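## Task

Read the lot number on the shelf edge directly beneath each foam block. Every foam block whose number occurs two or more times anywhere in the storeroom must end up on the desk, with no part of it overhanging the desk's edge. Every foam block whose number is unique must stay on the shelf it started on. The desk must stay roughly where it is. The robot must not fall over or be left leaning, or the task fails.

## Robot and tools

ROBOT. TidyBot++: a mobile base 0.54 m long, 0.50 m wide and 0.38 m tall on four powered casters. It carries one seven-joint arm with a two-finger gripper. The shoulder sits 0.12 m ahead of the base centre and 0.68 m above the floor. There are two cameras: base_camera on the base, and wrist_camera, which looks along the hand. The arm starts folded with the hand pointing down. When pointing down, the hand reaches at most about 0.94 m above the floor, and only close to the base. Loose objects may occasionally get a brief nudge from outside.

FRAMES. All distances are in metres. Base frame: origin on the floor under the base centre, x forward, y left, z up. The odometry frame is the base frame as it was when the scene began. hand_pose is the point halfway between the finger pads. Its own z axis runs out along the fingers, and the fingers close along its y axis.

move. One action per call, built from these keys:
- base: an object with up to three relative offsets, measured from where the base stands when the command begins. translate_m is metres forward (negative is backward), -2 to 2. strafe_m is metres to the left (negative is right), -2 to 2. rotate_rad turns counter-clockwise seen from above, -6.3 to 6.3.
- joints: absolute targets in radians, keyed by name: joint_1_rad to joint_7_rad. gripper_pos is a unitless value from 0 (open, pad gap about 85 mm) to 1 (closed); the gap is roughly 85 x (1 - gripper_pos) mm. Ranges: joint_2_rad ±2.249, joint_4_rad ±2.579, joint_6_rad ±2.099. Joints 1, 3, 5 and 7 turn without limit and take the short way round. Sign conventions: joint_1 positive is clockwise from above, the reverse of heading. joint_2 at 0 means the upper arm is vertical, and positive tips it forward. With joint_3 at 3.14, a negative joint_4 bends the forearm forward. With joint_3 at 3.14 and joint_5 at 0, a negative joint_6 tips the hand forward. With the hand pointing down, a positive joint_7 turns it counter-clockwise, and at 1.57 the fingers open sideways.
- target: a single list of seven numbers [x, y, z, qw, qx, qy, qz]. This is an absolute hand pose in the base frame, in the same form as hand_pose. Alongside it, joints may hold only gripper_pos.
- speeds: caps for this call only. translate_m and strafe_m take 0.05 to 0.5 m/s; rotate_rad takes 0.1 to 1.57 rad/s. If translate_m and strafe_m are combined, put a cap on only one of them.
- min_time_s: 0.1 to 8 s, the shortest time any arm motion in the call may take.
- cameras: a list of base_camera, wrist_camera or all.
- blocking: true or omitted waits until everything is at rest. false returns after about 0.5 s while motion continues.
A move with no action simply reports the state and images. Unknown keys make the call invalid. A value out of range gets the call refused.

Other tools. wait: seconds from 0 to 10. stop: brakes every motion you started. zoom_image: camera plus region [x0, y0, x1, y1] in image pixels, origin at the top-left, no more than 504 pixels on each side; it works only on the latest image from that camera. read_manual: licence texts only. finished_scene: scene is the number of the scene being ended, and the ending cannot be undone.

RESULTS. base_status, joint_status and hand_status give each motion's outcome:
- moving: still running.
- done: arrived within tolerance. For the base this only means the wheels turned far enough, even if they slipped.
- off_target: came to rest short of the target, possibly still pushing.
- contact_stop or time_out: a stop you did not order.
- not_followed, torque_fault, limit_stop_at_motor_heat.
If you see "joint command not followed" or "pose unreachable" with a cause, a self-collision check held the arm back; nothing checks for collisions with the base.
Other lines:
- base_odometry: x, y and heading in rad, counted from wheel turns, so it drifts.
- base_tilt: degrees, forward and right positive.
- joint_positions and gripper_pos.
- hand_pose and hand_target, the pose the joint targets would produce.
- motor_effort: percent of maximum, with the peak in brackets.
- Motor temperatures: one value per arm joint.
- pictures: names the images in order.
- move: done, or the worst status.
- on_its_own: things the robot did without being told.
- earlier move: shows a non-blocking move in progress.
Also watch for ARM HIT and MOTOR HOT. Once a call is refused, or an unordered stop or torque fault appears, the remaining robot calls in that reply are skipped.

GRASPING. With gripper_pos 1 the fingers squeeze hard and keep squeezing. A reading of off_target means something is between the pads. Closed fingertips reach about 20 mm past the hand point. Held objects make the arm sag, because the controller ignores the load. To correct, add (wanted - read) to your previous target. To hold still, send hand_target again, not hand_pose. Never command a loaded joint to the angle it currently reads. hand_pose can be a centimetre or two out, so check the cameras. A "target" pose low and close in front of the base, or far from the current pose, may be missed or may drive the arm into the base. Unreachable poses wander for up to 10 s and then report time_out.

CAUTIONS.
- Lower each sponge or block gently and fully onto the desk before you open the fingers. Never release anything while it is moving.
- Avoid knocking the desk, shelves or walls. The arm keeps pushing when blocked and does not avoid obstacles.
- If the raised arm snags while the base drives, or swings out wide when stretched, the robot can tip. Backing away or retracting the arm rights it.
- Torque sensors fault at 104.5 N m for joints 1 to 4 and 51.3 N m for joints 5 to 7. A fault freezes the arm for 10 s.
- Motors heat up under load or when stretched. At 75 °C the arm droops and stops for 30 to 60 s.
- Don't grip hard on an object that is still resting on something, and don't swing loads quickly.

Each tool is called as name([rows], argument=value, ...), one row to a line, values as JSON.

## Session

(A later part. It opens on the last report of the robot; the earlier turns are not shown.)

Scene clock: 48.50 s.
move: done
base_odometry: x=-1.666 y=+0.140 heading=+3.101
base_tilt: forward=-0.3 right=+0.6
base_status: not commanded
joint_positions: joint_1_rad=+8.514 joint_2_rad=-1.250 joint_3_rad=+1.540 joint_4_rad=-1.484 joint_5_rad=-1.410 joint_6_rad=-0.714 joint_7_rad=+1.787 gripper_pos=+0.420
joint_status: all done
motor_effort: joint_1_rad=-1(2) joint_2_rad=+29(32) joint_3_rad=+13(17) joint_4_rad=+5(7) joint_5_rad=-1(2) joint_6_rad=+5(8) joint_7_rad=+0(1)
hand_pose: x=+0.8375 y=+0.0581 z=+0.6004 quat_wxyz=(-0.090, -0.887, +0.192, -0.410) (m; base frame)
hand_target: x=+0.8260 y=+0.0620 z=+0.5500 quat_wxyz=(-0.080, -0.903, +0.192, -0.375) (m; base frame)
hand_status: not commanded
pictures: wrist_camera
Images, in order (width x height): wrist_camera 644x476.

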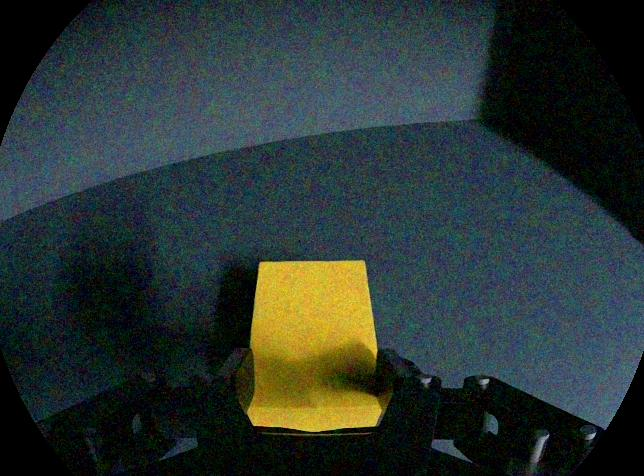

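move(joints={"gripper_pos":0.62})

move(target=[0.8, 0.08, 0.67, 0.080, 0.904, -0.192, 0.375], min_time_s=1.5, cameras=["wrist_camera"])

Scene clock: 49.33 s.
move: done
base_odometry: x=-1.666 y=+0.140 heading=+3.101
base_tilt: forward=-0.3 right=+0.6
base_status: not commanded
joint_positions: joint_1_rad=+8.518 joint_2_rad=-1.250 joint_3_rad=+1.543 joint_4_rad=-1.484 joint_5_rad=-1.410 joint_6_rad=-0.714 joint_7_rad=+1.787 gripper_pos=+0.619
joint_status: all done
motor_effort: joint_1_rad=-1(2) joint_2_rad=+26(28) joint_3_rad=+11(13) joint_4_rad=+6(7) joint_5_rad=-2(2) joint_6_rad=+3(4) joint_7_rad=+0(1)
hand_pose: x=+0.8379 y=+0.0549 z=+0.6017 quat_wxyz=(-0.091, -0.886, +0.194, -0.411) (m; base frame)
hand_target: x=+0.8260 y=+0.0620 z=+0.5500 quat_wxyz=(-0.080, -0.903, +0.192, -0.375) (m; base frame)
hand_status: not commanded
pictures: none

Scene clock: 51.43 s.
move: done
base_odometry: x=-1.666 y=+0.140 heading=+3.101
base_tilt: forward=-0.3 right=+0.6
base_status: not commanded
joint_positions: joint_1_rad=+8.473 joint_2_rad=-1.070 joint_3_rad=+1.542 joint_4_rad=-1.470 joint_5_rad=-1.181 joint_6_rad=-0.768 joint_7_rad=+1.695 gripper_pos=+0.620
joint_status: not commanded
motor_effort: joint_1_rad=+0(3) joint_2_rad=+29(33) joint_3_rad=+16(18) joint_4_rad=+9(9) joint_5_rad=+0(2) joint_6_rad=+7(8) joint_7_rad=+0(1)
hand_pose: x=+0.8110 y=+0.0654 z=+0.6705 quat_wxyz=(-0.077, -0.893, +0.200, -0.397) (m; base frame)
hand_target: x=+0.8000 y=+0.0800 z=+0.6700 quat_wxyz=(-0.080, -0.904, +0.192, -0.375) (m; base frame)
hand_status: done (0.018 m and 2.9 deg from the pose sent, 0.082 m and 4.8 deg at the start)
pictures: wrist_camera
Images, in order (width x height): wrist_camera 644x476.

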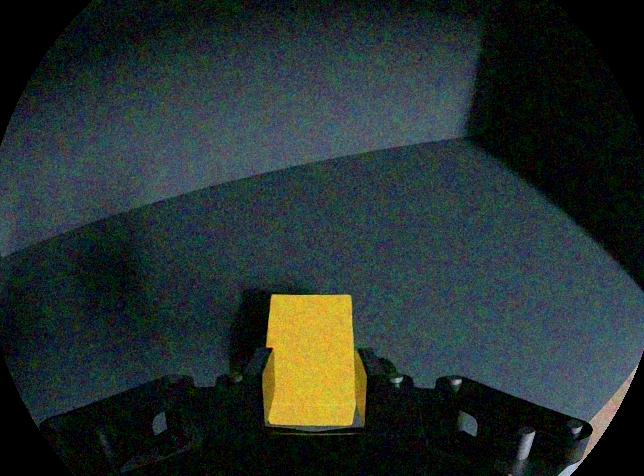

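move(base={"translate_m":-0.5}, speeds={"translate_m":0.3})

move(base={"translate_m":-1.1}, target=[0.5, 0.02, 0.89, 0, 0.966, 0, 0.259], min_time_s=2, cameras=["wrist_camera"])

move(base={"rotate_rad":-1.53}, speeds={"rotate_rad":0.8}, cameras=["all"])

Scene clock: 54.63 s.
move: done
base_odometry: x=-1.166 y=+0.120 heading=+3.103
base_tilt: forward=-0.3 right=+0.6
base_status: done
joint_positions: joint_1_rad=+8.465 joint_2_rad=-1.068 joint_3_rad=+1.542 joint_4_rad=-1.465 joint_5_rad=-1.178 joint_6_rad=-0.772 joint_7_rad=+1.695 gripper_pos=+0.620
joint_status: not commanded
motor_effort: joint_1_rad=-1(2) joint_2_rad=+30(32) joint_3_rad=+16(17) joint_4_rad=+8(10) joint_5_rad=+0(1) joint_6_rad=+7(8) joint_7_rad=+0(1)
hand_pose: x=+0.8111 y=+0.0727 z=+0.6717 quat_wxyz=(-0.075, -0.894, +0.194, -0.396) (m; base frame)
hand_target: x=+0.8000 y=+0.0800 z=+0.6700 quat_wxyz=(-0.080, -0.904, +0.192, -0.375) (m; base frame)
hand_status: not commanded
pictures: none

Scene clock: 58.37 s.
move: done
base_odometry: x=-0.067 y=+0.077 heading=+3.103
base_tilt: forward=-0.4 right=+0.6
base_status: done
joint_positions: joint_1_rad=+6.279 joint_2_rad=-0.217 joint_3_rad=+3.082 joint_4_rad=-1.516 joint_5_rad=-0.043 joint_6_rad=-1.202 joint_7_rad=+1.545 gripper_pos=+0.620
joint_status: not commanded
motor_effort: joint_1_rad=+0(4) joint_2_rad=-10(32) joint_3_rad=+1(16) joint_4_rad=+17(18) joint_5_rad=+0(1) joint_6_rad=+5(9) joint_7_rad=+0(1)
hand_pose: x=+0.5148 y=+0.0417 z=+0.9274 quat_wxyz=(+0.029, -0.949, -0.018, -0.314) (m; base frame)
hand_target: x=+0.5000 y=+0.0200 z=+0.8900 quat_wxyz=(+0.000, -0.966, +0.000, -0.259) (m; base frame)
hand_status: done (0.046 m and 7.7 deg from the pose sent, 0.384 m and 29.8 deg at the start)
pictures: wrist_camera
Images, in order (width x height): wrist_camera 644x476.

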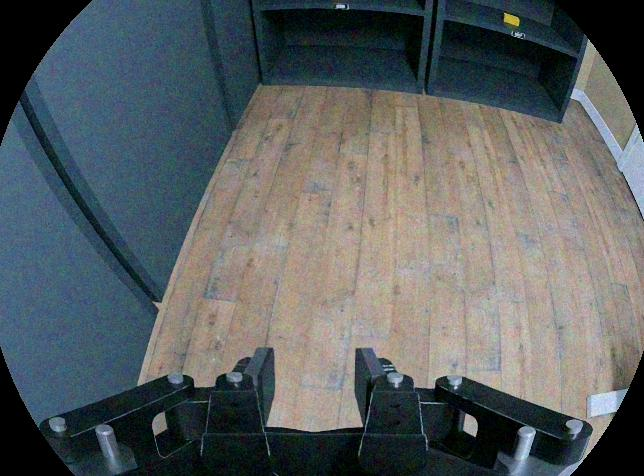

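Scene clock: 61.10 s.
move: done
base_odometry: x=-0.067 y=+0.077 heading=+1.574
base_tilt: forward=-0.3 right=+0.6
base_status: done
joint_positions: joint_1_rad=+6.273 joint_2_rad=-0.217 joint_3_rad=+3.091 joint_4_rad=-1.516 joint_5_rad=-0.036 joint_6_rad=-1.202 joint_7_rad=+1.545 gripper_pos=+0.620
joint_status: not commanded
motor_effort: joint_1_rad=+0(1) joint_2_rad=-10(11) joint_3_rad=+0(2) joint_4_rad=+17(18) joint_5_rad=+0(1) joint_6_rad=+6(6) joint_7_rad=+0(1)
hand_pose: x=+0.5152 y=+0.0379 z=+0.9271 quat_wxyz=(+0.026, -0.949, -0.017, -0.314) (m; base frame)
hand_target: x=+0.5000 y=+0.0200 z=+0.8900 quat_wxyz=(+0.000, -0.966, +0.000, -0.259) (m; base frame)
hand_status: not commanded
pictures: base_camera, wrist_camera
Images, in order (width x height): base_camera 644x364, wrist_camera 644x476.

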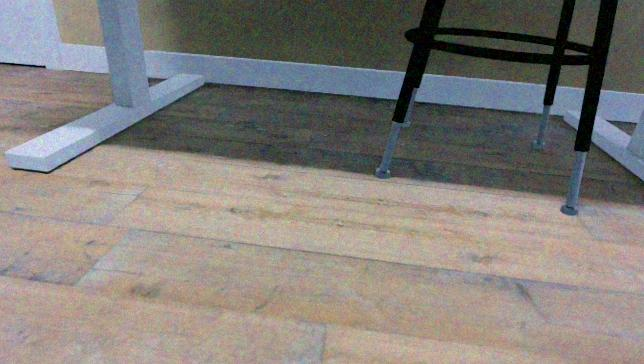

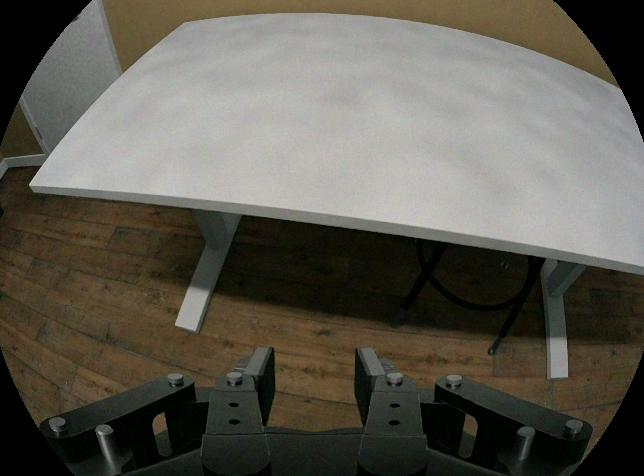

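move(base={"rotate_rad":1.53}, joints={"joint_6_rad":-0.5,"gripper_pos":0}, cameras=["all"])

move(joints={"joint_1_rad":0.5,"joint_6_rad":-1.5}, cameras=["wrist_camera"])

move(joints={"joint_1_rad":-0.5}, cameras=["wrist_camera"])

Scene clock: 63.80 s.
move: done
base_odometry: x=-0.067 y=+0.077 heading=+3.103
base_tilt: forward=-0.3 right=+0.6
base_status: done
joint_positions: joint_1_rad=+6.263 joint_2_rad=-0.213 joint_3_rad=+3.096 joint_4_rad=-1.522 joint_5_rad=-0.033 joint_6_rad=-0.556 joint_7_rad=+1.545 gripper_pos=+0.000
joint_status: all done
motor_effort: joint_1_rad=+0(2) joint_2_rad=-12(14) joint_3_rad=+0(3) joint_4_rad=+19(20) joint_5_rad=+1(1) joint_6_rad=+9(9) joint_7_rad=+0(1)
hand_pose: x=+0.6292 y=+0.0440 z=+1.0839 quat_wxyz=(+0.039, -0.803, -0.013, -0.595) (m; base frame)
hand_target: x=+0.6421 y=+0.0347 z=+1.0701 quat_wxyz=(+0.025, -0.802, -0.007, -0.596) (m; base frame)
hand_status: not commanded
pictures: base_camera, wrist_camera
Images, in order (width x height): base_camera 644x364, wrist_camera 644x476.

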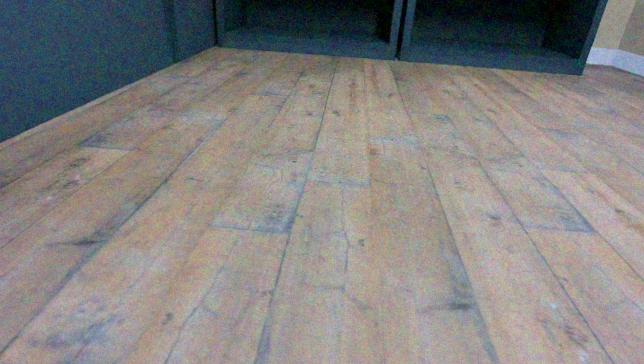

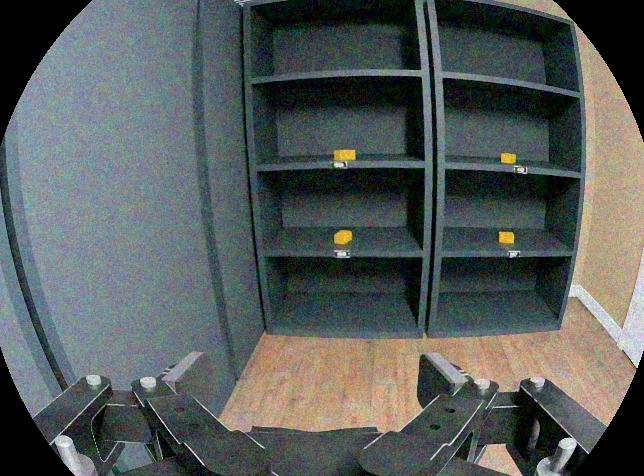

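Scene clock: 66.00 s.
move: done
base_odometry: x=-0.067 y=+0.077 heading=+3.103
base_tilt: forward=-0.4 right=+0.6
base_status: not commanded
joint_positions: joint_1_rad=+6.765 joint_2_rad=-0.213 joint_3_rad=+3.096 joint_4_rad=-1.523 joint_5_rad=-0.033 joint_6_rad=-1.445 joint_7_rad=+1.545 gripper_pos=+0.000
joint_status: all done
motor_effort: joint_1_rad=-1(2) joint_2_rad=-9(12) joint_3_rad=+0(2) joint_4_rad=+16(19) joint_5_rad=+0(1) joint_6_rad=+4(10) joint_7_rad=+0(1)
hand_pose: x=+0.4253 y=-0.1281 z=+0.8860 quat_wxyz=(-0.028, -0.956, +0.223, -0.191) (m; base frame)
hand_target: x=+0.3962 y=-0.1428 z=+0.8605 quat_wxyz=(-0.044, -0.956, +0.258, -0.133) (m; base frame)
hand_status: not commanded
pictures: wrist_camera
Images, in order (width x height): wrist_camera 644x476.

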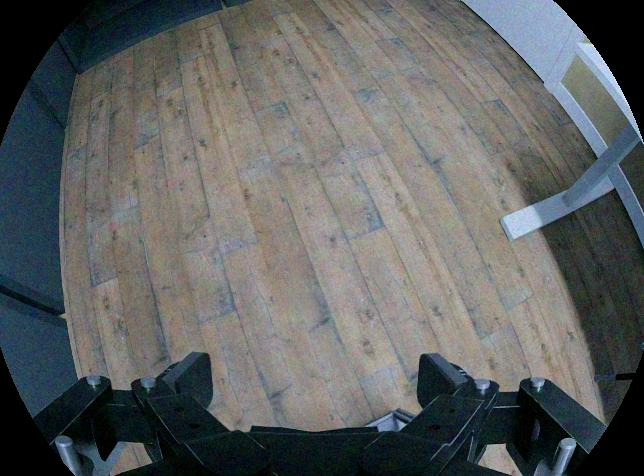

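Scene clock: 68.30 s.
move: done
base_odometry: x=-0.067 y=+0.077 heading=+3.103
base_tilt: forward=-0.4 right=+0.6
base_status: not commanded
joint_positions: joint_1_rad=+5.801 joint_2_rad=-0.213 joint_3_rad=+3.096 joint_4_rad=-1.523 joint_5_rad=-0.033 joint_6_rad=-1.447 joint_7_rad=+1.545 gripper_pos=+0.000
joint_status: all done
motor_effort: joint_1_rad=+0(2) joint_2_rad=-9(10) joint_3_rad=+1(1) joint_4_rad=+16(17) joint_5_rad=+0(1) joint_6_rad=+3(4) joint_7_rad=+0(1)
hand_pose: x=+0.3984 y=+0.1781 z=+0.8857 quat_wxyz=(+0.064, -0.950, -0.245, -0.181) (m; base frame)
hand_target: x=+0.3890 y=+0.1561 z=+0.8605 quat_wxyz=(+0.025, -0.963, -0.232, -0.138) (m; base frame)
hand_status: not commanded
pictures: wrist_camera
Images, in order (width x height): wrist_camera 644x476.

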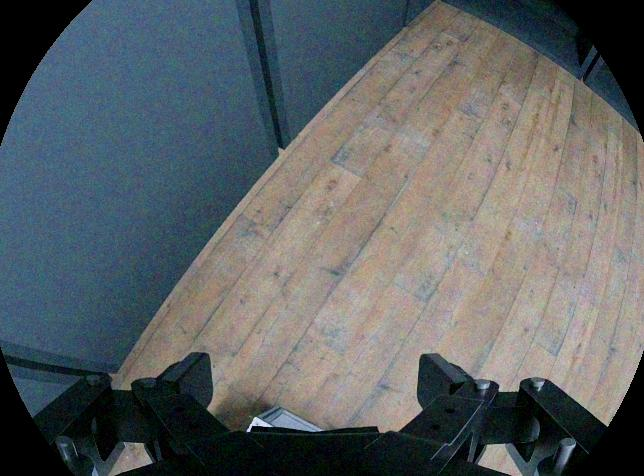

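move(base={"translate_m":1.6}, joints={"joint_1_rad":0,"joint_2_rad":-0.374,"joint_4_rad":-2.52,"joint_6_rad":0.1,"joint_7_rad":1.57}, cameras=["wrist_camera"])

move(target=[0.73, 0.11, 0.65, 0.080, 0.904, -0.192, 0.375], min_time_s=2, cameras=["wrist_camera"])

Scene clock: 73.27 s.
move: done
base_odometry: x=-1.666 y=+0.138 heading=+3.105
base_tilt: forward=-0.3 right=+0.6
base_status: done
joint_positions: joint_1_rad=+6.264 joint_2_rad=-0.359 joint_3_rad=+3.096 joint_4_rad=-2.481 joint_5_rad=-0.033 joint_6_rad=+0.038 joint_7_rad=+1.545 gripper_pos=+0.000
joint_status: all done
motor_effort: joint_1_rad=+0(2) joint_2_rad=-4(9) joint_3_rad=+1(2) joint_4_rad=+17(18) joint_5_rad=+1(1) joint_6_rad=+8(9) joint_7_rad=+0(1)
hand_pose: x=+0.5089 y=+0.0264 z=+0.7580 quat_wxyz=(+0.023, -0.863, -0.005, -0.504) (m; base frame)
hand_target: x=+0.5050 y=+0.0188 z=+0.7597 quat_wxyz=(-0.002, -0.853, -0.033, -0.521) (m; base frame)
hand_status: not commanded
pictures: wrist_camera
Images, in order (width x height): wrist_camera 644x476.

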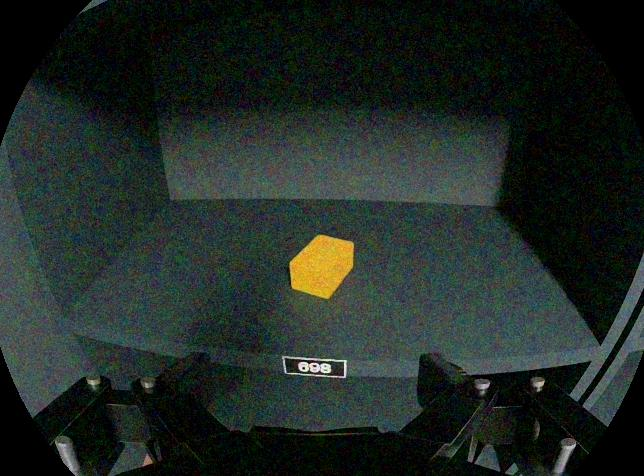

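Scene clock: 76.10 s.
move: done
base_odometry: x=-1.666 y=+0.138 heading=+3.105
base_tilt: forward=-0.3 right=+0.6
base_status: not commanded
joint_positions: joint_1_rad=+6.097 joint_2_rad=+0.491 joint_3_rad=+2.786 joint_4_rad=-1.714 joint_5_rad=-1.829 joint_6_rad=+0.771 joint_7_rad=+2.929 gripper_pos=+0.000
joint_status: not commanded
motor_effort: joint_1_rad=+0(1) joint_2_rad=-27(30) joint_3_rad=-2(2) joint_4_rad=+14(18) joint_5_rad=+5(6) joint_6_rad=+1(9) joint_7_rad=+0(1)
hand_pose: x=+0.7411 y=+0.1027 z=+0.6730 quat_wxyz=(-0.067, -0.892, +0.182, -0.408) (m; base frame)
hand_target: x=+0.7300 y=+0.1100 z=+0.6500 quat_wxyz=(-0.080, -0.903, +0.192, -0.375) (m; base frame)
hand_status: done (0.027 m and 4.4 deg from the pose sent, 0.260 m and 29.9 deg at the start)
pictures: wrist_camera
Images, in order (width x height): wrist_camera 644x476.

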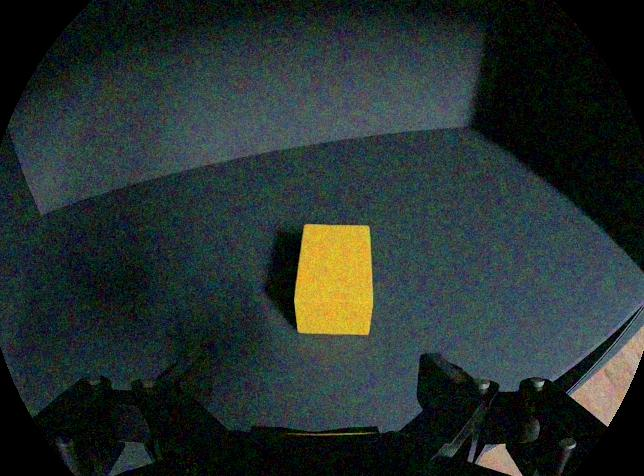

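move(target=[0.82, 0.055, 0.59, 0.080, 0.904, -0.192, 0.375], min_time_s=2, cameras=["wrist_camera"])

move(target=[0.83, 0.05, 0.56, 0.080, 0.904, -0.192, 0.375], min_time_s=1.5, cameras=["wrist_camera"])

Scene clock: 79.43 s.
move: off_target
base_odometry: x=-1.666 y=+0.138 heading=+3.105
base_tilt: forward=-0.3 right=+0.6
base_status: not commanded
joint_positions: joint_1_rad=+6.444 joint_2_rad=+0.681 joint_3_rad=+2.456 joint_4_rad=-1.548 joint_5_rad=-1.617 joint_6_rad=+0.775 joint_7_rad=+2.896 gripper_pos=+0.000
joint_status: not commanded
motor_effort: joint_1_rad=+0(2) joint_2_rad=-32(35) joint_3_rad=-6(6) joint_4_rad=+14(15) joint_5_rad=+6(6) joint_6_rad=+0(2) joint_7_rad=-1(1)
hand_pose: x=+0.8272 y=+0.0575 z=+0.6674 quat_wxyz=(-0.011, -0.878, +0.223, -0.424) (m; base frame)
hand_target: x=+0.8354 y=+0.0442 z=+0.6825 quat_wxyz=(-0.026, -0.865, +0.225, -0.448) (m; base frame)
hand_status: off_target (0.078 m and 10.8 deg from the pose sent, 0.124 m and 4.4 deg at the start)
pictures: wrist_camera
Images, in order (width x height): wrist_camera 644x476.

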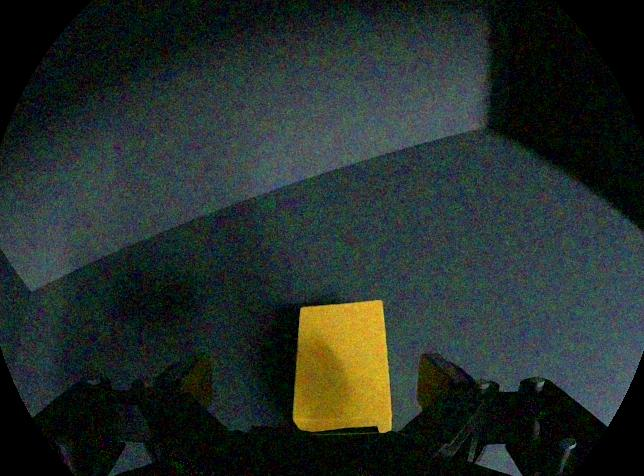

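Scene clock: 81.23 s.
move: off_target
base_odometry: x=-1.666 y=+0.138 heading=+3.105
base_tilt: forward=-0.3 right=+0.6
base_status: not commanded
joint_positions: joint_1_rad=+6.440 joint_2_rad=+0.681 joint_3_rad=+2.485 joint_4_rad=-1.548 joint_5_rad=-1.548 joint_6_rad=+0.775 joint_7_rad=+2.823 gripper_pos=+0.000
joint_status: not commanded
motor_effort: joint_1_rad=+0(1) joint_2_rad=-33(33) joint_3_rad=-5(6) joint_4_rad=+14(16) joint_5_rad=+6(6) joint_6_rad=+1(1) joint_7_rad=+0(0)
hand_pose: x=+0.8375 y=+0.0420 z=+0.6760 quat_wxyz=(-0.018, -0.863, +0.234, -0.447) (m; base frame)
hand_target: x=+0.8497 y=+0.0428 z=+0.6643 quat_wxyz=(-0.024, -0.860, +0.224, -0.457) (m; base frame)
hand_status: off_target (0.117 m and 12.8 deg from the pose sent, 0.108 m and 10.8 deg at the start)
pictures: wrist_camera
Images, in order (width x height): wrist_camera 644x476.

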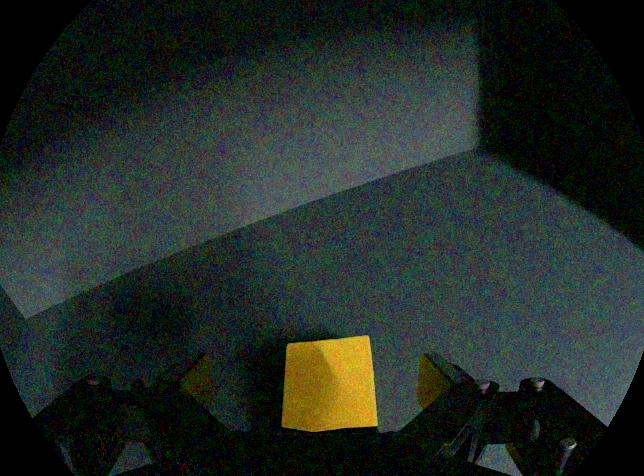

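move(target=[0.7, 0.09, 0.73, 0.080, 0.904, -0.192, 0.375], min_time_s=1.5)

move(joints={"joint_1_rad":-0.02,"joint_2_rad":-0.374,"joint_3_rad":3.1,"joint_4_rad":-2.52,"joint_5_rad":0,"joint_6_rad":0.1,"joint_7_rad":1.59}, min_time_s=2.5, cameras=["wrist_camera"])

move(joints={"joint_1_rad":1.859,"joint_2_rad":-0.786,"joint_3_rad":1.640,"joint_4_rad":-1.733,"joint_5_rad":-0.764,"joint_6_rad":-0.666,"joint_7_rad":1.592}, min_time_s=2, cameras=["wrist_camera"])

Scene clock: 84.73 s.
move: done
base_odometry: x=-1.666 y=+0.138 heading=+3.105
base_tilt: forward=-0.3 right=+0.6
base_status: not commanded
joint_positions: joint_1_rad=+6.227 joint_2_rad=+0.385 joint_3_rad=+2.614 joint_4_rad=-1.624 joint_5_rad=-1.984 joint_6_rad=+0.869 joint_7_rad=+3.145 gripper_pos=+0.000
joint_status: not commanded
motor_effort: joint_1_rad=-1(1) joint_2_rad=-25(34) joint_3_rad=-2(6) joint_4_rad=+16(16) joint_5_rad=+6(6) joint_6_rad=+0(1) joint_7_rad=+0(1)
hand_pose: x=+0.7300 y=+0.1020 z=+0.7544 quat_wxyz=(-0.053, -0.889, +0.186, -0.414) (m; base frame)
hand_target: x=+0.7000 y=+0.0900 z=+0.7300 quat_wxyz=(-0.080, -0.903, +0.192, -0.375) (m; base frame)
hand_status: done (0.041 m and 5.7 deg from the pose sent, 0.155 m and 12.8 deg at the start)
pictures: none

Scene clock: 87.93 s.
move: done
base_odometry: x=-1.666 y=+0.138 heading=+3.105
base_tilt: forward=-0.3 right=+0.6
base_status: not commanded
joint_positions: joint_1_rad=+6.244 joint_2_rad=-0.359 joint_3_rad=+3.084 joint_4_rad=-2.484 joint_5_rad=-0.072 joint_6_rad=+0.157 joint_7_rad=+1.635 gripper_pos=+0.000
joint_status: all done
motor_effort: joint_1_rad=+0(3) joint_2_rad=-5(27) joint_3_rad=+1(2) joint_4_rad=+17(19) joint_5_rad=+1(8) joint_6_rad=+8(10) joint_7_rad=+0(1)
hand_pose: x=+0.5232 y=+0.0380 z=+0.7896 quat_wxyz=(+0.015, -0.832, -0.039, -0.553) (m; base frame)
hand_target: x=+0.5046 y=+0.0252 z=+0.7597 quat_wxyz=(+0.004, -0.853, -0.037, -0.521) (m; base frame)
hand_status: not commanded
pictures: wrist_camera
Images, in order (width x height): wrist_camera 644x476.

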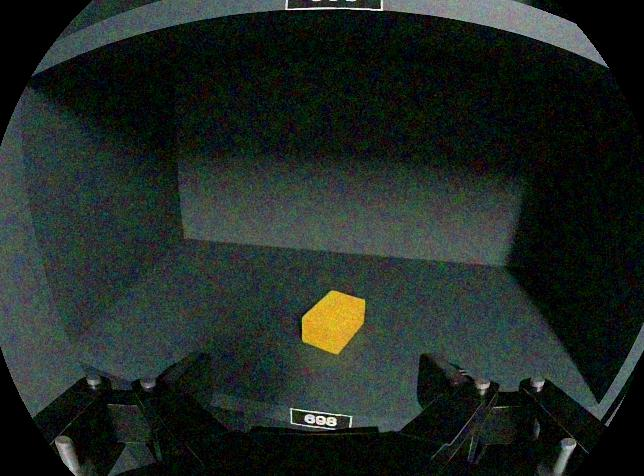

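Scene clock: 90.97 s.
move: done
base_odometry: x=-1.666 y=+0.138 heading=+3.105
base_tilt: forward=-0.3 right=+0.6
base_status: not commanded
joint_positions: joint_1_rad=+8.125 joint_2_rad=-0.751 joint_3_rad=+1.667 joint_4_rad=-1.762 joint_5_rad=-0.692 joint_6_rad=-0.608 joint_7_rad=+1.634 gripper_pos=+0.000
joint_status: all done
motor_effort: joint_1_rad=+0(2) joint_2_rad=+18(19) joint_3_rad=+12(13) joint_4_rad=+13(19) joint_5_rad=+1(2) joint_6_rad=+7(10) joint_7_rad=-1(1)
hand_pose: x=+0.6784 y=+0.0277 z=+0.7615 quat_wxyz=(-0.137, -0.887, +0.169, -0.408) (m; base frame)
hand_target: x=+0.6846 y=+0.0556 z=+0.7415 quat_wxyz=(-0.105, -0.893, +0.190, -0.394) (m; base frame)
hand_status: not commanded
pictures: wrist_camera
Images, in order (width x height): wrist_camera 644x476.

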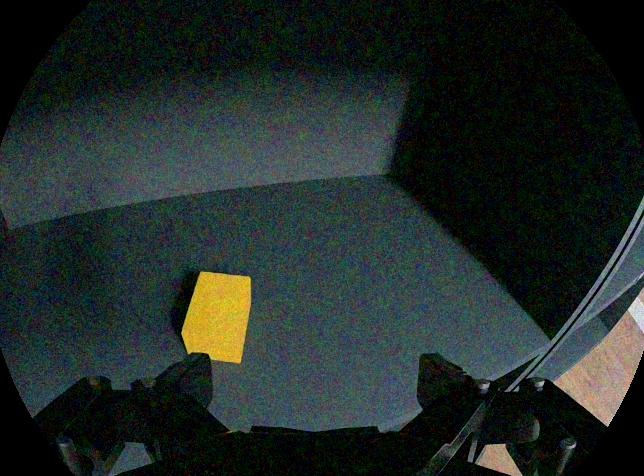

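move(target=[0.735, 0.12, 0.66, 0.080, 0.904, -0.192, 0.375], min_time_s=1.5)

move(target=[0.785, 0.1, 0.61, 0.080, 0.904, -0.192, 0.375], min_time_s=1.5, cameras=["wrist_camera"])

move(target=[0.825, 0.07, 0.54, 0.080, 0.904, -0.192, 0.375], min_time_s=1.5, cameras=["wrist_camera"])

Scene clock: 93.07 s.
move: done
base_odometry: x=-1.666 y=+0.138 heading=+3.105
base_tilt: forward=-0.3 right=+0.6
base_status: not commanded
joint_positions: joint_1_rad=+8.231 joint_2_rad=-0.977 joint_3_rad=+1.582 joint_4_rad=-1.649 joint_5_rad=-0.959 joint_6_rad=-0.688 joint_7_rad=+1.633 gripper_pos=+0.000
joint_status: not commanded
motor_effort: joint_1_rad=-1(1) joint_2_rad=+25(26) joint_3_rad=+15(16) joint_4_rad=+10(14) joint_5_rad=+1(1) joint_6_rad=+7(8) joint_7_rad=+0(1)
hand_pose: x=+0.7314 y=+0.0947 z=+0.6899 quat_wxyz=(-0.112, -0.895, +0.171, -0.396) (m; base frame)
hand_target: x=+0.7350 y=+0.1200 z=+0.6600 quat_wxyz=(-0.080, -0.904, +0.192, -0.375) (m; base frame)
hand_status: done (0.039 m and 5.1 deg from the pose sent, 0.148 m and 8.3 deg at the start)
pictures: none

Scene clock: 94.87 s.
move: done
base_odometry: x=-1.666 y=+0.138 heading=+3.105
base_tilt: forward=-0.3 right=+0.6
base_status: not commanded
joint_positions: joint_1_rad=+8.377 joint_2_rad=-1.099 joint_3_rad=+1.544 joint_4_rad=-1.579 joint_5_rad=-1.156 joint_6_rad=-0.688 joint_7_rad=+1.648 gripper_pos=+0.000
joint_status: not commanded
motor_effort: joint_1_rad=+0(1) joint_2_rad=+28(29) joint_3_rad=+16(17) joint_4_rad=+9(11) joint_5_rad=+0(1) joint_6_rad=+7(8) joint_7_rad=+0(1)
hand_pose: x=+0.7816 y=+0.0737 z=+0.6490 quat_wxyz=(-0.097, -0.885, +0.211, -0.404) (m; base frame)
hand_target: x=+0.7850 y=+0.1000 z=+0.6100 quat_wxyz=(-0.080, -0.904, +0.192, -0.375) (m; base frame)
hand_status: done (0.047 m and 4.9 deg from the pose sent, 0.096 m and 5.1 deg at the start)
pictures: wrist_camera
Images, in order (width x height): wrist_camera 644x476.

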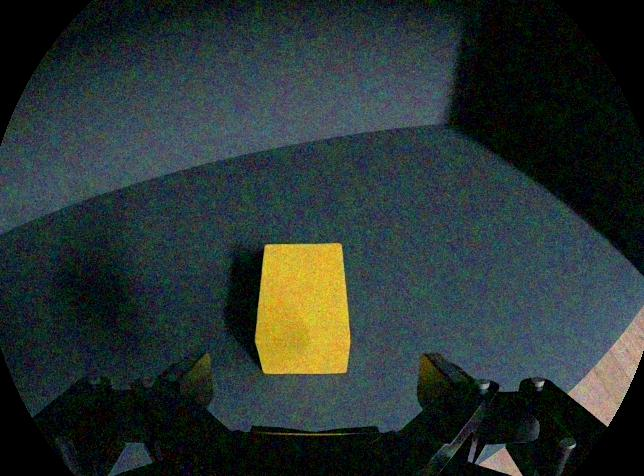

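Scene clock: 96.93 s.
move: done
base_odometry: x=-1.666 y=+0.138 heading=+3.105
base_tilt: forward=-0.3 right=+0.6
base_status: not commanded
joint_positions: joint_1_rad=+8.499 joint_2_rad=-1.274 joint_3_rad=+1.542 joint_4_rad=-1.531 joint_5_rad=-1.416 joint_6_rad=-0.700 joint_7_rad=+1.767 gripper_pos=+0.000
joint_status: not commanded
motor_effort: joint_1_rad=+0(1) joint_2_rad=+31(33) joint_3_rad=+17(18) joint_4_rad=+5(9) joint_5_rad=+0(0) joint_6_rad=+7(8) joint_7_rad=+0(1)
hand_pose: x=+0.8235 y=+0.0468 z=+0.5851 quat_wxyz=(-0.100, -0.883, +0.211, -0.406) (m; base frame)
hand_target: x=+0.8250 y=+0.0700 z=+0.5400 quat_wxyz=(-0.080, -0.904, +0.192, -0.375) (m; base frame)
hand_status: done (0.051 m and 5.3 deg from the pose sent, 0.117 m and 4.9 deg at the start)
pictures: wrist_camera
Images, in order (width x height): wrist_camera 644x476.

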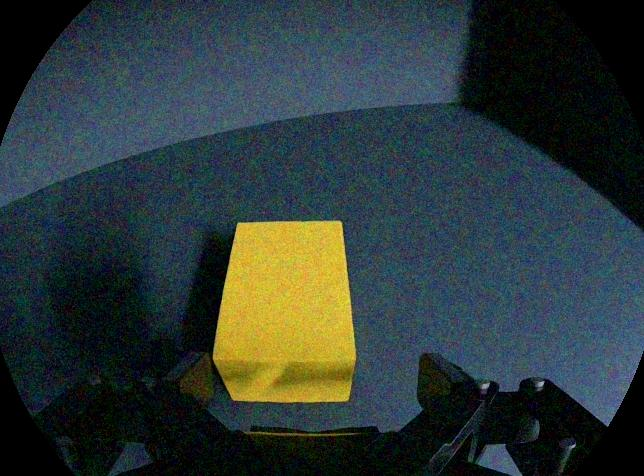

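move(target=[0.829, 0.081, 0.54, 0.080, 0.904, -0.192, 0.375], min_time_s=1)

move(target=[0.865, 0.068, 0.525, 0.080, 0.904, -0.192, 0.375], min_time_s=1.5, cameras=["wrist_camera"])

Scene clock: 98.60 s.
move: done
base_odometry: x=-1.666 y=+0.138 heading=+3.105
base_tilt: forward=-0.3 right=+0.6
base_status: not commanded
joint_positions: joint_1_rad=+8.499 joint_2_rad=-1.274 joint_3_rad=+1.533 joint_4_rad=-1.501 joint_5_rad=-1.416 joint_6_rad=-0.700 joint_7_rad=+1.767 gripper_pos=+0.000
joint_status: not commanded
motor_effort: joint_1_rad=+0(1) joint_2_rad=+32(32) joint_3_rad=+17(18) joint_4_rad=+6(6) joint_5_rad=+0(0) joint_6_rad=+7(8) joint_7_rad=+0(1)
hand_pose: x=+0.8321 y=+0.0613 z=+0.5854 quat_wxyz=(-0.094, -0.886, +0.198, -0.408) (m; base frame)
hand_target: x=+0.8290 y=+0.0810 z=+0.5400 quat_wxyz=(-0.080, -0.904, +0.192, -0.375) (m; base frame)
hand_status: done (0.050 m and 4.6 deg from the pose sent, 0.057 m and 5.3 deg at the start)
pictures: none

Scene clock: 100.40 s.
move: done
base_odometry: x=-1.666 y=+0.138 heading=+3.105
base_tilt: forward=-0.3 right=+0.6
base_status: not commanded
joint_positions: joint_1_rad=+8.582 joint_2_rad=-1.309 joint_3_rad=+1.521 joint_4_rad=-1.381 joint_5_rad=-1.416 joint_6_rad=-0.700 joint_7_rad=+1.759 gripper_pos=+0.000
joint_status: not commanded
motor_effort: joint_1_rad=-1(1) joint_2_rad=+34(35) joint_3_rad=+17(18) joint_4_rad=+5(7) joint_5_rad=+0(0) joint_6_rad=+7(8) joint_7_rad=+0(1)
hand_pose: x=+0.8703 y=+0.0532 z=+0.5803 quat_wxyz=(-0.101, -0.888, +0.178, -0.413) (m; base frame)
hand_target: x=+0.8650 y=+0.0680 z=+0.5250 quat_wxyz=(-0.080, -0.904, +0.192, -0.375) (m; base frame)
hand_status: done (0.058 m and 5.5 deg from the pose sent, 0.069 m and 4.6 deg at the start)
pictures: wrist_camera
Images, in order (width x height): wrist_camera 644x476.

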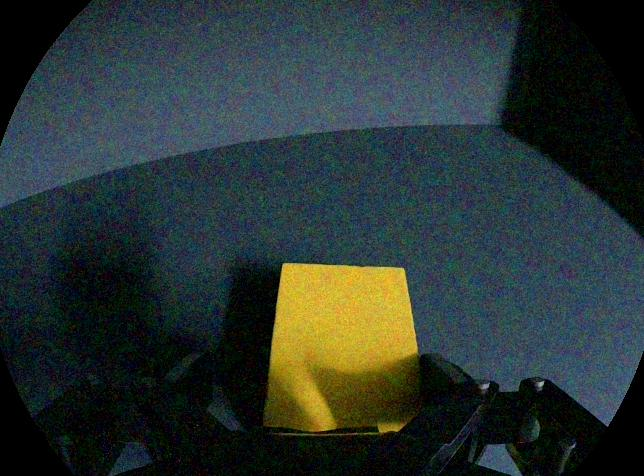

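move(target=[0.86, 0.055, 0.513, 0.080, 0.904, -0.192, 0.375], min_time_s=1, cameras=["wrist_camera"])

move(joints={"gripper_pos":1}, cameras=["wrist_camera"])

Scene clock: 101.87 s.
move: done
base_odometry: x=-1.666 y=+0.138 heading=+3.105
base_tilt: forward=-0.3 right=+0.6
base_status: not commanded
joint_positions: joint_1_rad=+8.585 joint_2_rad=-1.335 joint_3_rad=+1.521 joint_4_rad=-1.381 joint_5_rad=-1.462 joint_6_rad=-0.702 joint_7_rad=+1.759 gripper_pos=+0.000
joint_status: not commanded
motor_effort: joint_1_rad=-1(1) joint_2_rad=+34(35) joint_3_rad=+17(17) joint_4_rad=+4(6) joint_5_rad=+0(0) joint_6_rad=+7(8) joint_7_rad=+0(1)
hand_pose: x=+0.8729 y=+0.0567 z=+0.5665 quat_wxyz=(-0.092, -0.887, +0.184, -0.413) (m; base frame)
hand_target: x=+0.8600 y=+0.0550 z=+0.5130 quat_wxyz=(-0.080, -0.904, +0.192, -0.375) (m; base frame)
hand_status: done (0.055 m and 5.0 deg from the pose sent, 0.068 m and 5.5 deg at the start)
pictures: wrist_camera
Images, in order (width x height): wrist_camera 644x476.

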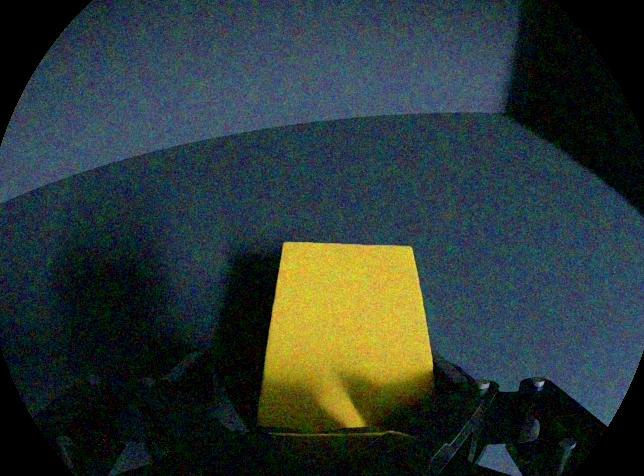

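Scene clock: 102.97 s.
move: off_target
base_odometry: x=-1.666 y=+0.138 heading=+3.105
base_tilt: forward=-0.3 right=+0.6
base_status: not commanded
joint_positions: joint_1_rad=+8.586 joint_2_rad=-1.336 joint_3_rad=+1.523 joint_4_rad=-1.381 joint_5_rad=-1.465 joint_6_rad=-0.702 joint_7_rad=+1.759 gripper_pos=+0.392
joint_status: gripper_pos off_target (ended at +0.392, target +1.000)
motor_effort: joint_1_rad=+0(2) joint_2_rad=+31(35) joint_3_rad=+14(17) joint_4_rad=+3(5) joint_5_rad=+0(1) joint_6_rad=+6(7) joint_7_rad=+0(1)
hand_pose: x=+0.8733 y=+0.0564 z=+0.5671 quat_wxyz=(-0.092, -0.887, +0.184, -0.413) (m; base frame)
hand_target: x=+0.8600 y=+0.0550 z=+0.5130 quat_wxyz=(-0.080, -0.904, +0.192, -0.375) (m; base frame)
hand_status: not commanded
pictures: wrist_camera
Images, in order (width x height): wrist_camera 644x476.

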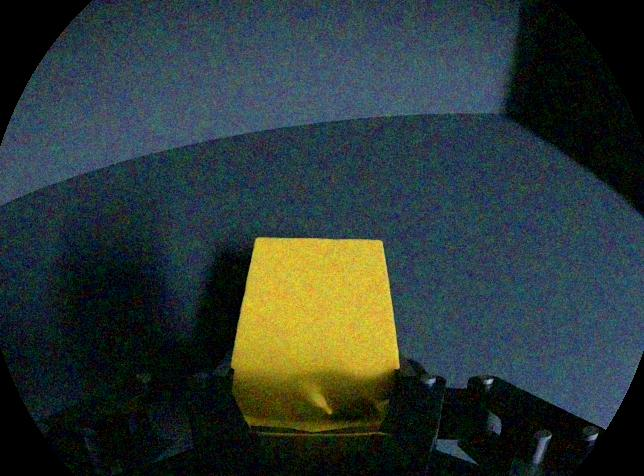

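move(target=[0.83, 0.075, 0.64, 0.080, 0.904, -0.192, 0.375], min_time_s=1.5, cameras=["wrist_camera"])

move(base={"translate_m":-0.5}, speeds={"translate_m":0.3})

move(base={"translate_m":-1.1}, target=[0.5, 0.02, 0.87, 0, 0.966, 0, 0.259], min_time_s=2.5, cameras=["wrist_camera"])

move(base={"rotate_rad":-1.53}, speeds={"rotate_rad":0.8}, cameras=["all"])

Scene clock: 105.37 s.
move: done
base_odometry: x=-1.666 y=+0.138 heading=+3.105
base_tilt: forward=-0.3 right=+0.6
base_status: not commanded
joint_positions: joint_1_rad=+8.544 joint_2_rad=-1.148 joint_3_rad=+1.523 joint_4_rad=-1.381 joint_5_rad=-1.262 joint_6_rad=-0.768 joint_7_rad=+1.700 gripper_pos=+0.392
joint_status: not commanded
motor_effort: joint_1_rad=+0(2) joint_2_rad=+33(36) joint_3_rad=+16(18) joint_4_rad=+8(9) joint_5_rad=+0(1) joint_6_rad=+6(8) joint_7_rad=+0(1)
hand_pose: x=+0.8482 y=+0.0697 z=+0.6466 quat_wxyz=(-0.075, -0.893, +0.188, -0.402) (m; base frame)
hand_target: x=+0.8300 y=+0.0750 z=+0.6400 quat_wxyz=(-0.080, -0.904, +0.192, -0.375) (m; base frame)
hand_status: done (0.020 m and 3.5 deg from the pose sent, 0.087 m and 5.1 deg at the start)
pictures: wrist_camera
Images, in order (width x height): wrist_camera 644x476.

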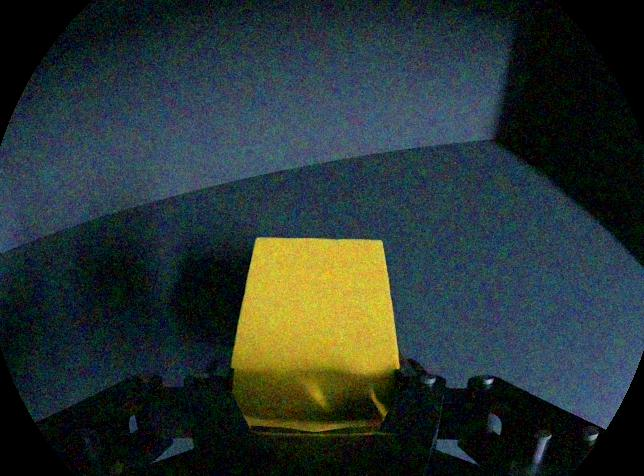

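Scene clock: 108.07 s.
move: done
base_odometry: x=-1.166 y=+0.119 heading=+3.106
base_tilt: forward=-0.3 right=+0.6
base_status: done
joint_positions: joint_1_rad=+8.537 joint_2_rad=-1.147 joint_3_rad=+1.523 joint_4_rad=-1.381 joint_5_rad=-1.259 joint_6_rad=-0.772 joint_7_rad=+1.700 gripper_pos=+0.392
joint_status: not commanded
motor_effort: joint_1_rad=+0(3) joint_2_rad=+33(34) joint_3_rad=+16(17) joint_4_rad=+8(9) joint_5_rad=+0(1) joint_6_rad=+7(8) joint_7_rad=+0(1)
hand_pose: x=+0.8468 y=+0.0744 z=+0.6464 quat_wxyz=(-0.073, -0.894, +0.185, -0.401) (m; base frame)
hand_target: x=+0.8300 y=+0.0750 z=+0.6400 quat_wxyz=(-0.080, -0.904, +0.192, -0.375) (m; base frame)
hand_status: not commanded
pictures: none

Scene clock: 111.80 s.
move: done
base_odometry: x=-0.066 y=+0.079 heading=+3.106
base_tilt: forward=-0.4 right=+0.6
base_status: done
joint_positions: joint_1_rad=+6.281 joint_2_rad=-0.225 joint_3_rad=+3.081 joint_4_rad=-1.588 joint_5_rad=-0.044 joint_6_rad=-1.140 joint_7_rad=+1.544 gripper_pos=+0.392
joint_status: not commanded
motor_effort: joint_1_rad=+0(4) joint_2_rad=-10(34) joint_3_rad=+1(17) joint_4_rad=+18(19) joint_5_rad=+0(1) joint_6_rad=+5(9) joint_7_rad=+0(1)
hand_pose: x=+0.5159 y=+0.0411 z=+0.9068 quat_wxyz=(+0.029, -0.949, -0.016, -0.313) (m; base frame)
hand_target: x=+0.5000 y=+0.0200 z=+0.8700 quat_wxyz=(+0.000, -0.966, +0.000, -0.259) (m; base frame)
hand_status: done (0.045 m and 7.5 deg from the pose sent, 0.416 m and 29.3 deg at the start)
pictures: wrist_camera
Images, in order (width x height): wrist_camera 644x476.

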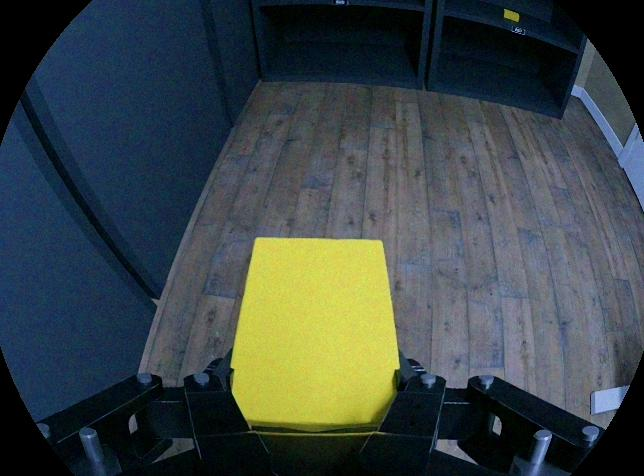

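Scene clock: 114.53 s.
move: done
base_odometry: x=-0.066 y=+0.079 heading=+1.577
base_tilt: forward=-0.3 right=+0.6
base_status: done
joint_positions: joint_1_rad=+6.275 joint_2_rad=-0.224 joint_3_rad=+3.090 joint_4_rad=-1.588 joint_5_rad=-0.036 joint_6_rad=-1.140 joint_7_rad=+1.544 gripper_pos=+0.392
joint_status: not commanded
motor_effort: joint_1_rad=+0(2) joint_2_rad=-10(11) joint_3_rad=+1(2) joint_4_rad=+18(18) joint_5_rad=+0(1) joint_6_rad=+6(7) joint_7_rad=+0(1)
hand_pose: x=+0.5163 y=+0.0374 z=+0.9065 quat_wxyz=(+0.026, -0.949, -0.015, -0.313) (m; base frame)
hand_target: x=+0.5000 y=+0.0200 z=+0.8700 quat_wxyz=(+0.000, -0.966, +0.000, -0.259) (m; base frame)
hand_status: not commanded
pictures: base_camera, wrist_camera
Images, in order (width x height): base_camera 644x364, wrist_camera 644x476.

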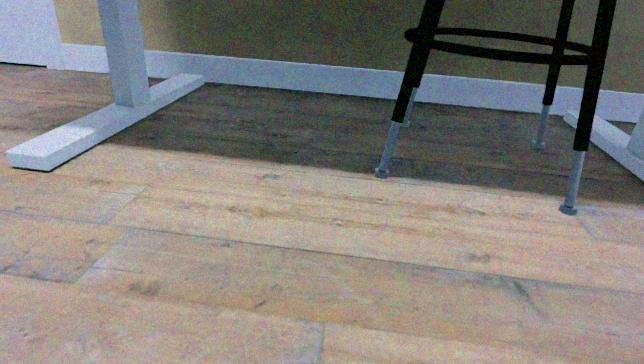

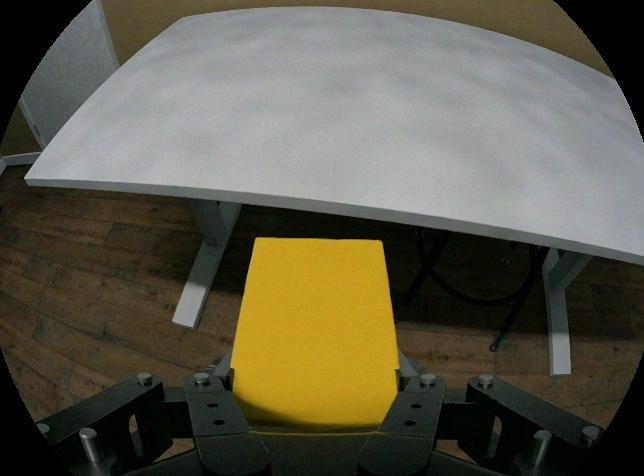

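move(base={"translate_m":0.3}, speeds={"translate_m":0.3})

move(target=[0.67, 0.1, 0.8, 0, 0.924, 0, 0.383], min_time_s=2, cameras=["all"])

Scene clock: 116.87 s.
move: done
base_odometry: x=-0.068 y=+0.380 heading=+1.576
base_tilt: forward=-0.3 right=+0.6
base_status: done
joint_positions: joint_1_rad=+6.275 joint_2_rad=-0.216 joint_3_rad=+3.090 joint_4_rad=-1.588 joint_5_rad=-0.036 joint_6_rad=-1.144 joint_7_rad=+1.544 gripper_pos=+0.392
joint_status: not commanded
motor_effort: joint_1_rad=+0(1) joint_2_rad=-10(13) joint_3_rad=+1(1) joint_4_rad=+18(19) joint_5_rad=+0(1) joint_6_rad=+6(6) joint_7_rad=+0(1)
hand_pose: x=+0.5173 y=+0.0374 z=+0.9020 quat_wxyz=(+0.026, -0.951, -0.015, -0.307) (m; base frame)
hand_target: x=+0.5000 y=+0.0200 z=+0.8700 quat_wxyz=(+0.000, -0.966, +0.000, -0.259) (m; base frame)
hand_status: not commanded
pictures: none

Scene clock: 119.50 s.
move: done
base_odometry: x=-0.068 y=+0.380 heading=+1.576
base_tilt: forward=-0.3 right=+0.6
base_status: not commanded
joint_positions: joint_1_rad=+6.028 joint_2_rad=+0.071 joint_3_rad=+3.105 joint_4_rad=-1.689 joint_5_rad=+0.311 joint_6_rad=-0.644 joint_7_rad=+1.083 gripper_pos=+0.392
joint_status: not commanded
motor_effort: joint_1_rad=-1(1) joint_2_rad=-19(21) joint_3_rad=+0(1) joint_4_rad=+18(19) joint_5_rad=+2(3) joint_6_rad=+6(7) joint_7_rad=+0(1)
hand_pose: x=+0.6611 y=+0.1036 z=+0.8207 quat_wxyz=(+0.015, -0.925, +0.010, -0.379) (m; base frame)
hand_target: x=+0.6700 y=+0.1000 z=+0.8000 quat_wxyz=(+0.000, -0.924, +0.000, -0.383) (m; base frame)
hand_status: done (0.023 m and 2.1 deg from the pose sent, 0.194 m and 9.9 deg at the start)
pictures: base_camera, wrist_camera
Images, in order (width x height): base_camera 644x364, wrist_camera 644x476.

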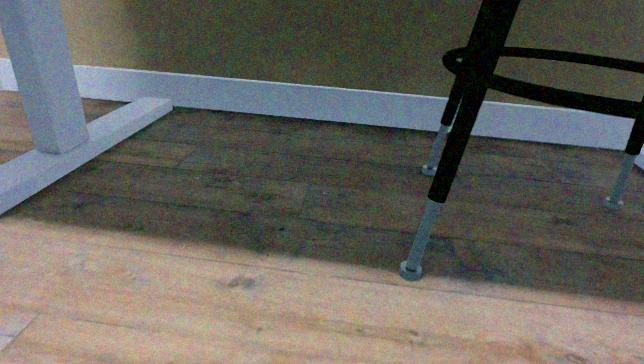

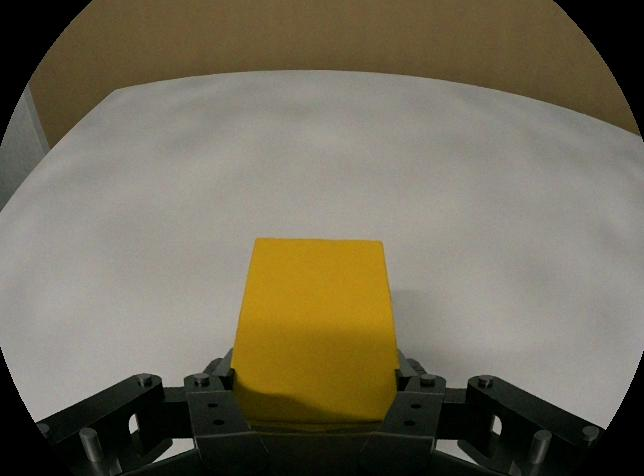

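move(target=[0.68, 0.1, 0.755, 0, 0.924, 0, 0.383], min_time_s=1.5, cameras=["wrist_camera"])

move(target=[0.68, 0.1, 0.735, 0, 0.924, 0, 0.383], min_time_s=1, cameras=["wrist_camera"])

move(target=[0.68, 0.1, 0.715, 0, 0.924, 0, 0.383], min_time_s=1, cameras=["wrist_camera"])

Scene clock: 121.53 s.
move: done
base_odometry: x=-0.068 y=+0.380 heading=+1.576
base_tilt: forward=-0.3 right=+0.6
base_status: not commanded
joint_positions: joint_1_rad=+5.942 joint_2_rad=+0.118 joint_3_rad=+3.218 joint_4_rad=-1.777 joint_5_rad=+0.360 joint_6_rad=-0.505 joint_7_rad=+1.017 gripper_pos=+0.392
joint_status: not commanded
motor_effort: joint_1_rad=+0(1) joint_2_rad=-21(21) joint_3_rad=+0(1) joint_4_rad=+18(19) joint_5_rad=+2(3) joint_6_rad=+6(7) joint_7_rad=+0(1)
hand_pose: x=+0.6744 y=+0.0987 z=+0.7799 quat_wxyz=(+0.012, -0.923, +0.016, -0.383) (m; base frame)
hand_target: x=+0.6800 y=+0.1000 z=+0.7550 quat_wxyz=(+0.000, -0.924, +0.000, -0.383) (m; base frame)
hand_status: done (0.026 m and 2.3 deg from the pose sent, 0.068 m and 2.1 deg at the start)
pictures: wrist_camera
Images, in order (width x height): wrist_camera 644x476.

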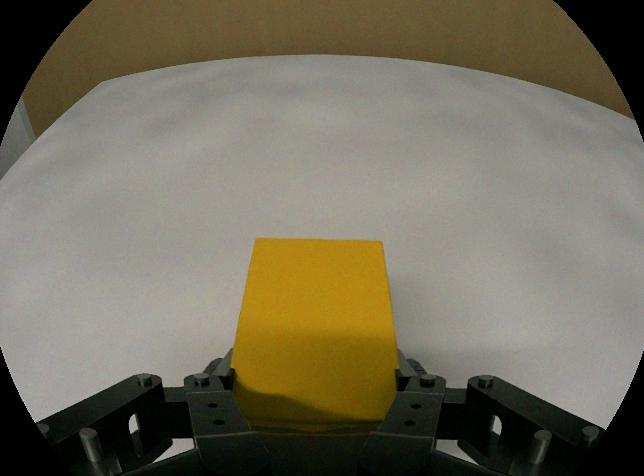

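Scene clock: 122.83 s.
move: done
base_odometry: x=-0.068 y=+0.380 heading=+1.576
base_tilt: forward=-0.3 right=+0.6
base_status: not commanded
joint_positions: joint_1_rad=+5.879 joint_2_rad=+0.136 joint_3_rad=+3.292 joint_4_rad=-1.823 joint_5_rad=+0.382 joint_6_rad=-0.439 joint_7_rad=+0.984 gripper_pos=+0.392
joint_status: not commanded
motor_effort: joint_1_rad=+0(1) joint_2_rad=-20(21) joint_3_rad=+1(1) joint_4_rad=+17(18) joint_5_rad=+2(3) joint_6_rad=+6(7) joint_7_rad=+0(1)
hand_pose: x=+0.6764 y=+0.0973 z=+0.7611 quat_wxyz=(+0.011, -0.923, +0.019, -0.385) (m; base frame)
hand_target: x=+0.6800 y=+0.1000 z=+0.7350 quat_wxyz=(+0.000, -0.924, +0.000, -0.383) (m; base frame)
hand_status: done (0.026 m and 2.5 deg from the pose sent, 0.045 m and 2.3 deg at the start)
pictures: wrist_camera
Images, in order (width x height): wrist_camera 644x476.

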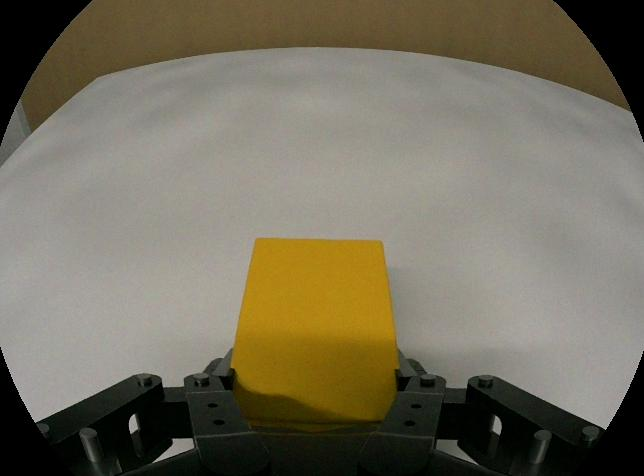

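Scene clock: 124.13 s.
move: done
base_odometry: x=-0.068 y=+0.380 heading=+1.576
base_tilt: forward=-0.3 right=+0.6
base_status: not commanded
joint_positions: joint_1_rad=+5.781 joint_2_rad=+0.138 joint_3_rad=+3.410 joint_4_rad=-1.859 joint_5_rad=+0.382 joint_6_rad=-0.365 joint_7_rad=+0.977 gripper_pos=+0.392
joint_status: not commanded
motor_effort: joint_1_rad=-1(1) joint_2_rad=-16(21) joint_3_rad=+1(1) joint_4_rad=+15(17) joint_5_rad=+1(2) joint_6_rad=+6(6) joint_7_rad=+0(1)
hand_pose: x=+0.6807 y=+0.0974 z=+0.7580 quat_wxyz=(+0.016, -0.916, +0.018, -0.400) (m; base frame)
hand_target: x=+0.6800 y=+0.1000 z=+0.7150 quat_wxyz=(+0.000, -0.924, +0.000, -0.383) (m; base frame)
hand_status: done (0.043 m and 3.5 deg from the pose sent, 0.046 m and 2.5 deg at the start)
pictures: wrist_camera
Images, in order (width x height): wrist_camera 644x476.

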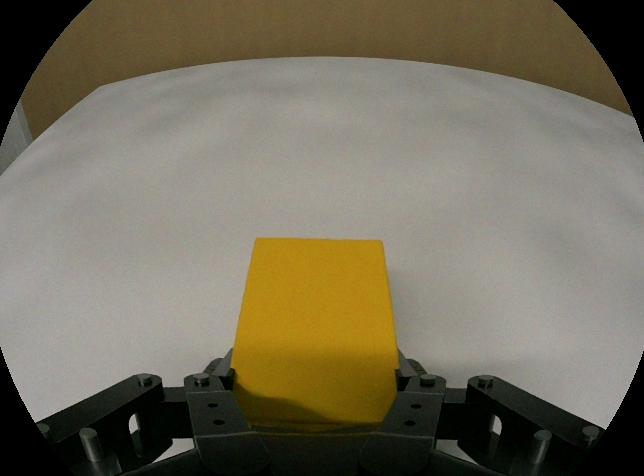

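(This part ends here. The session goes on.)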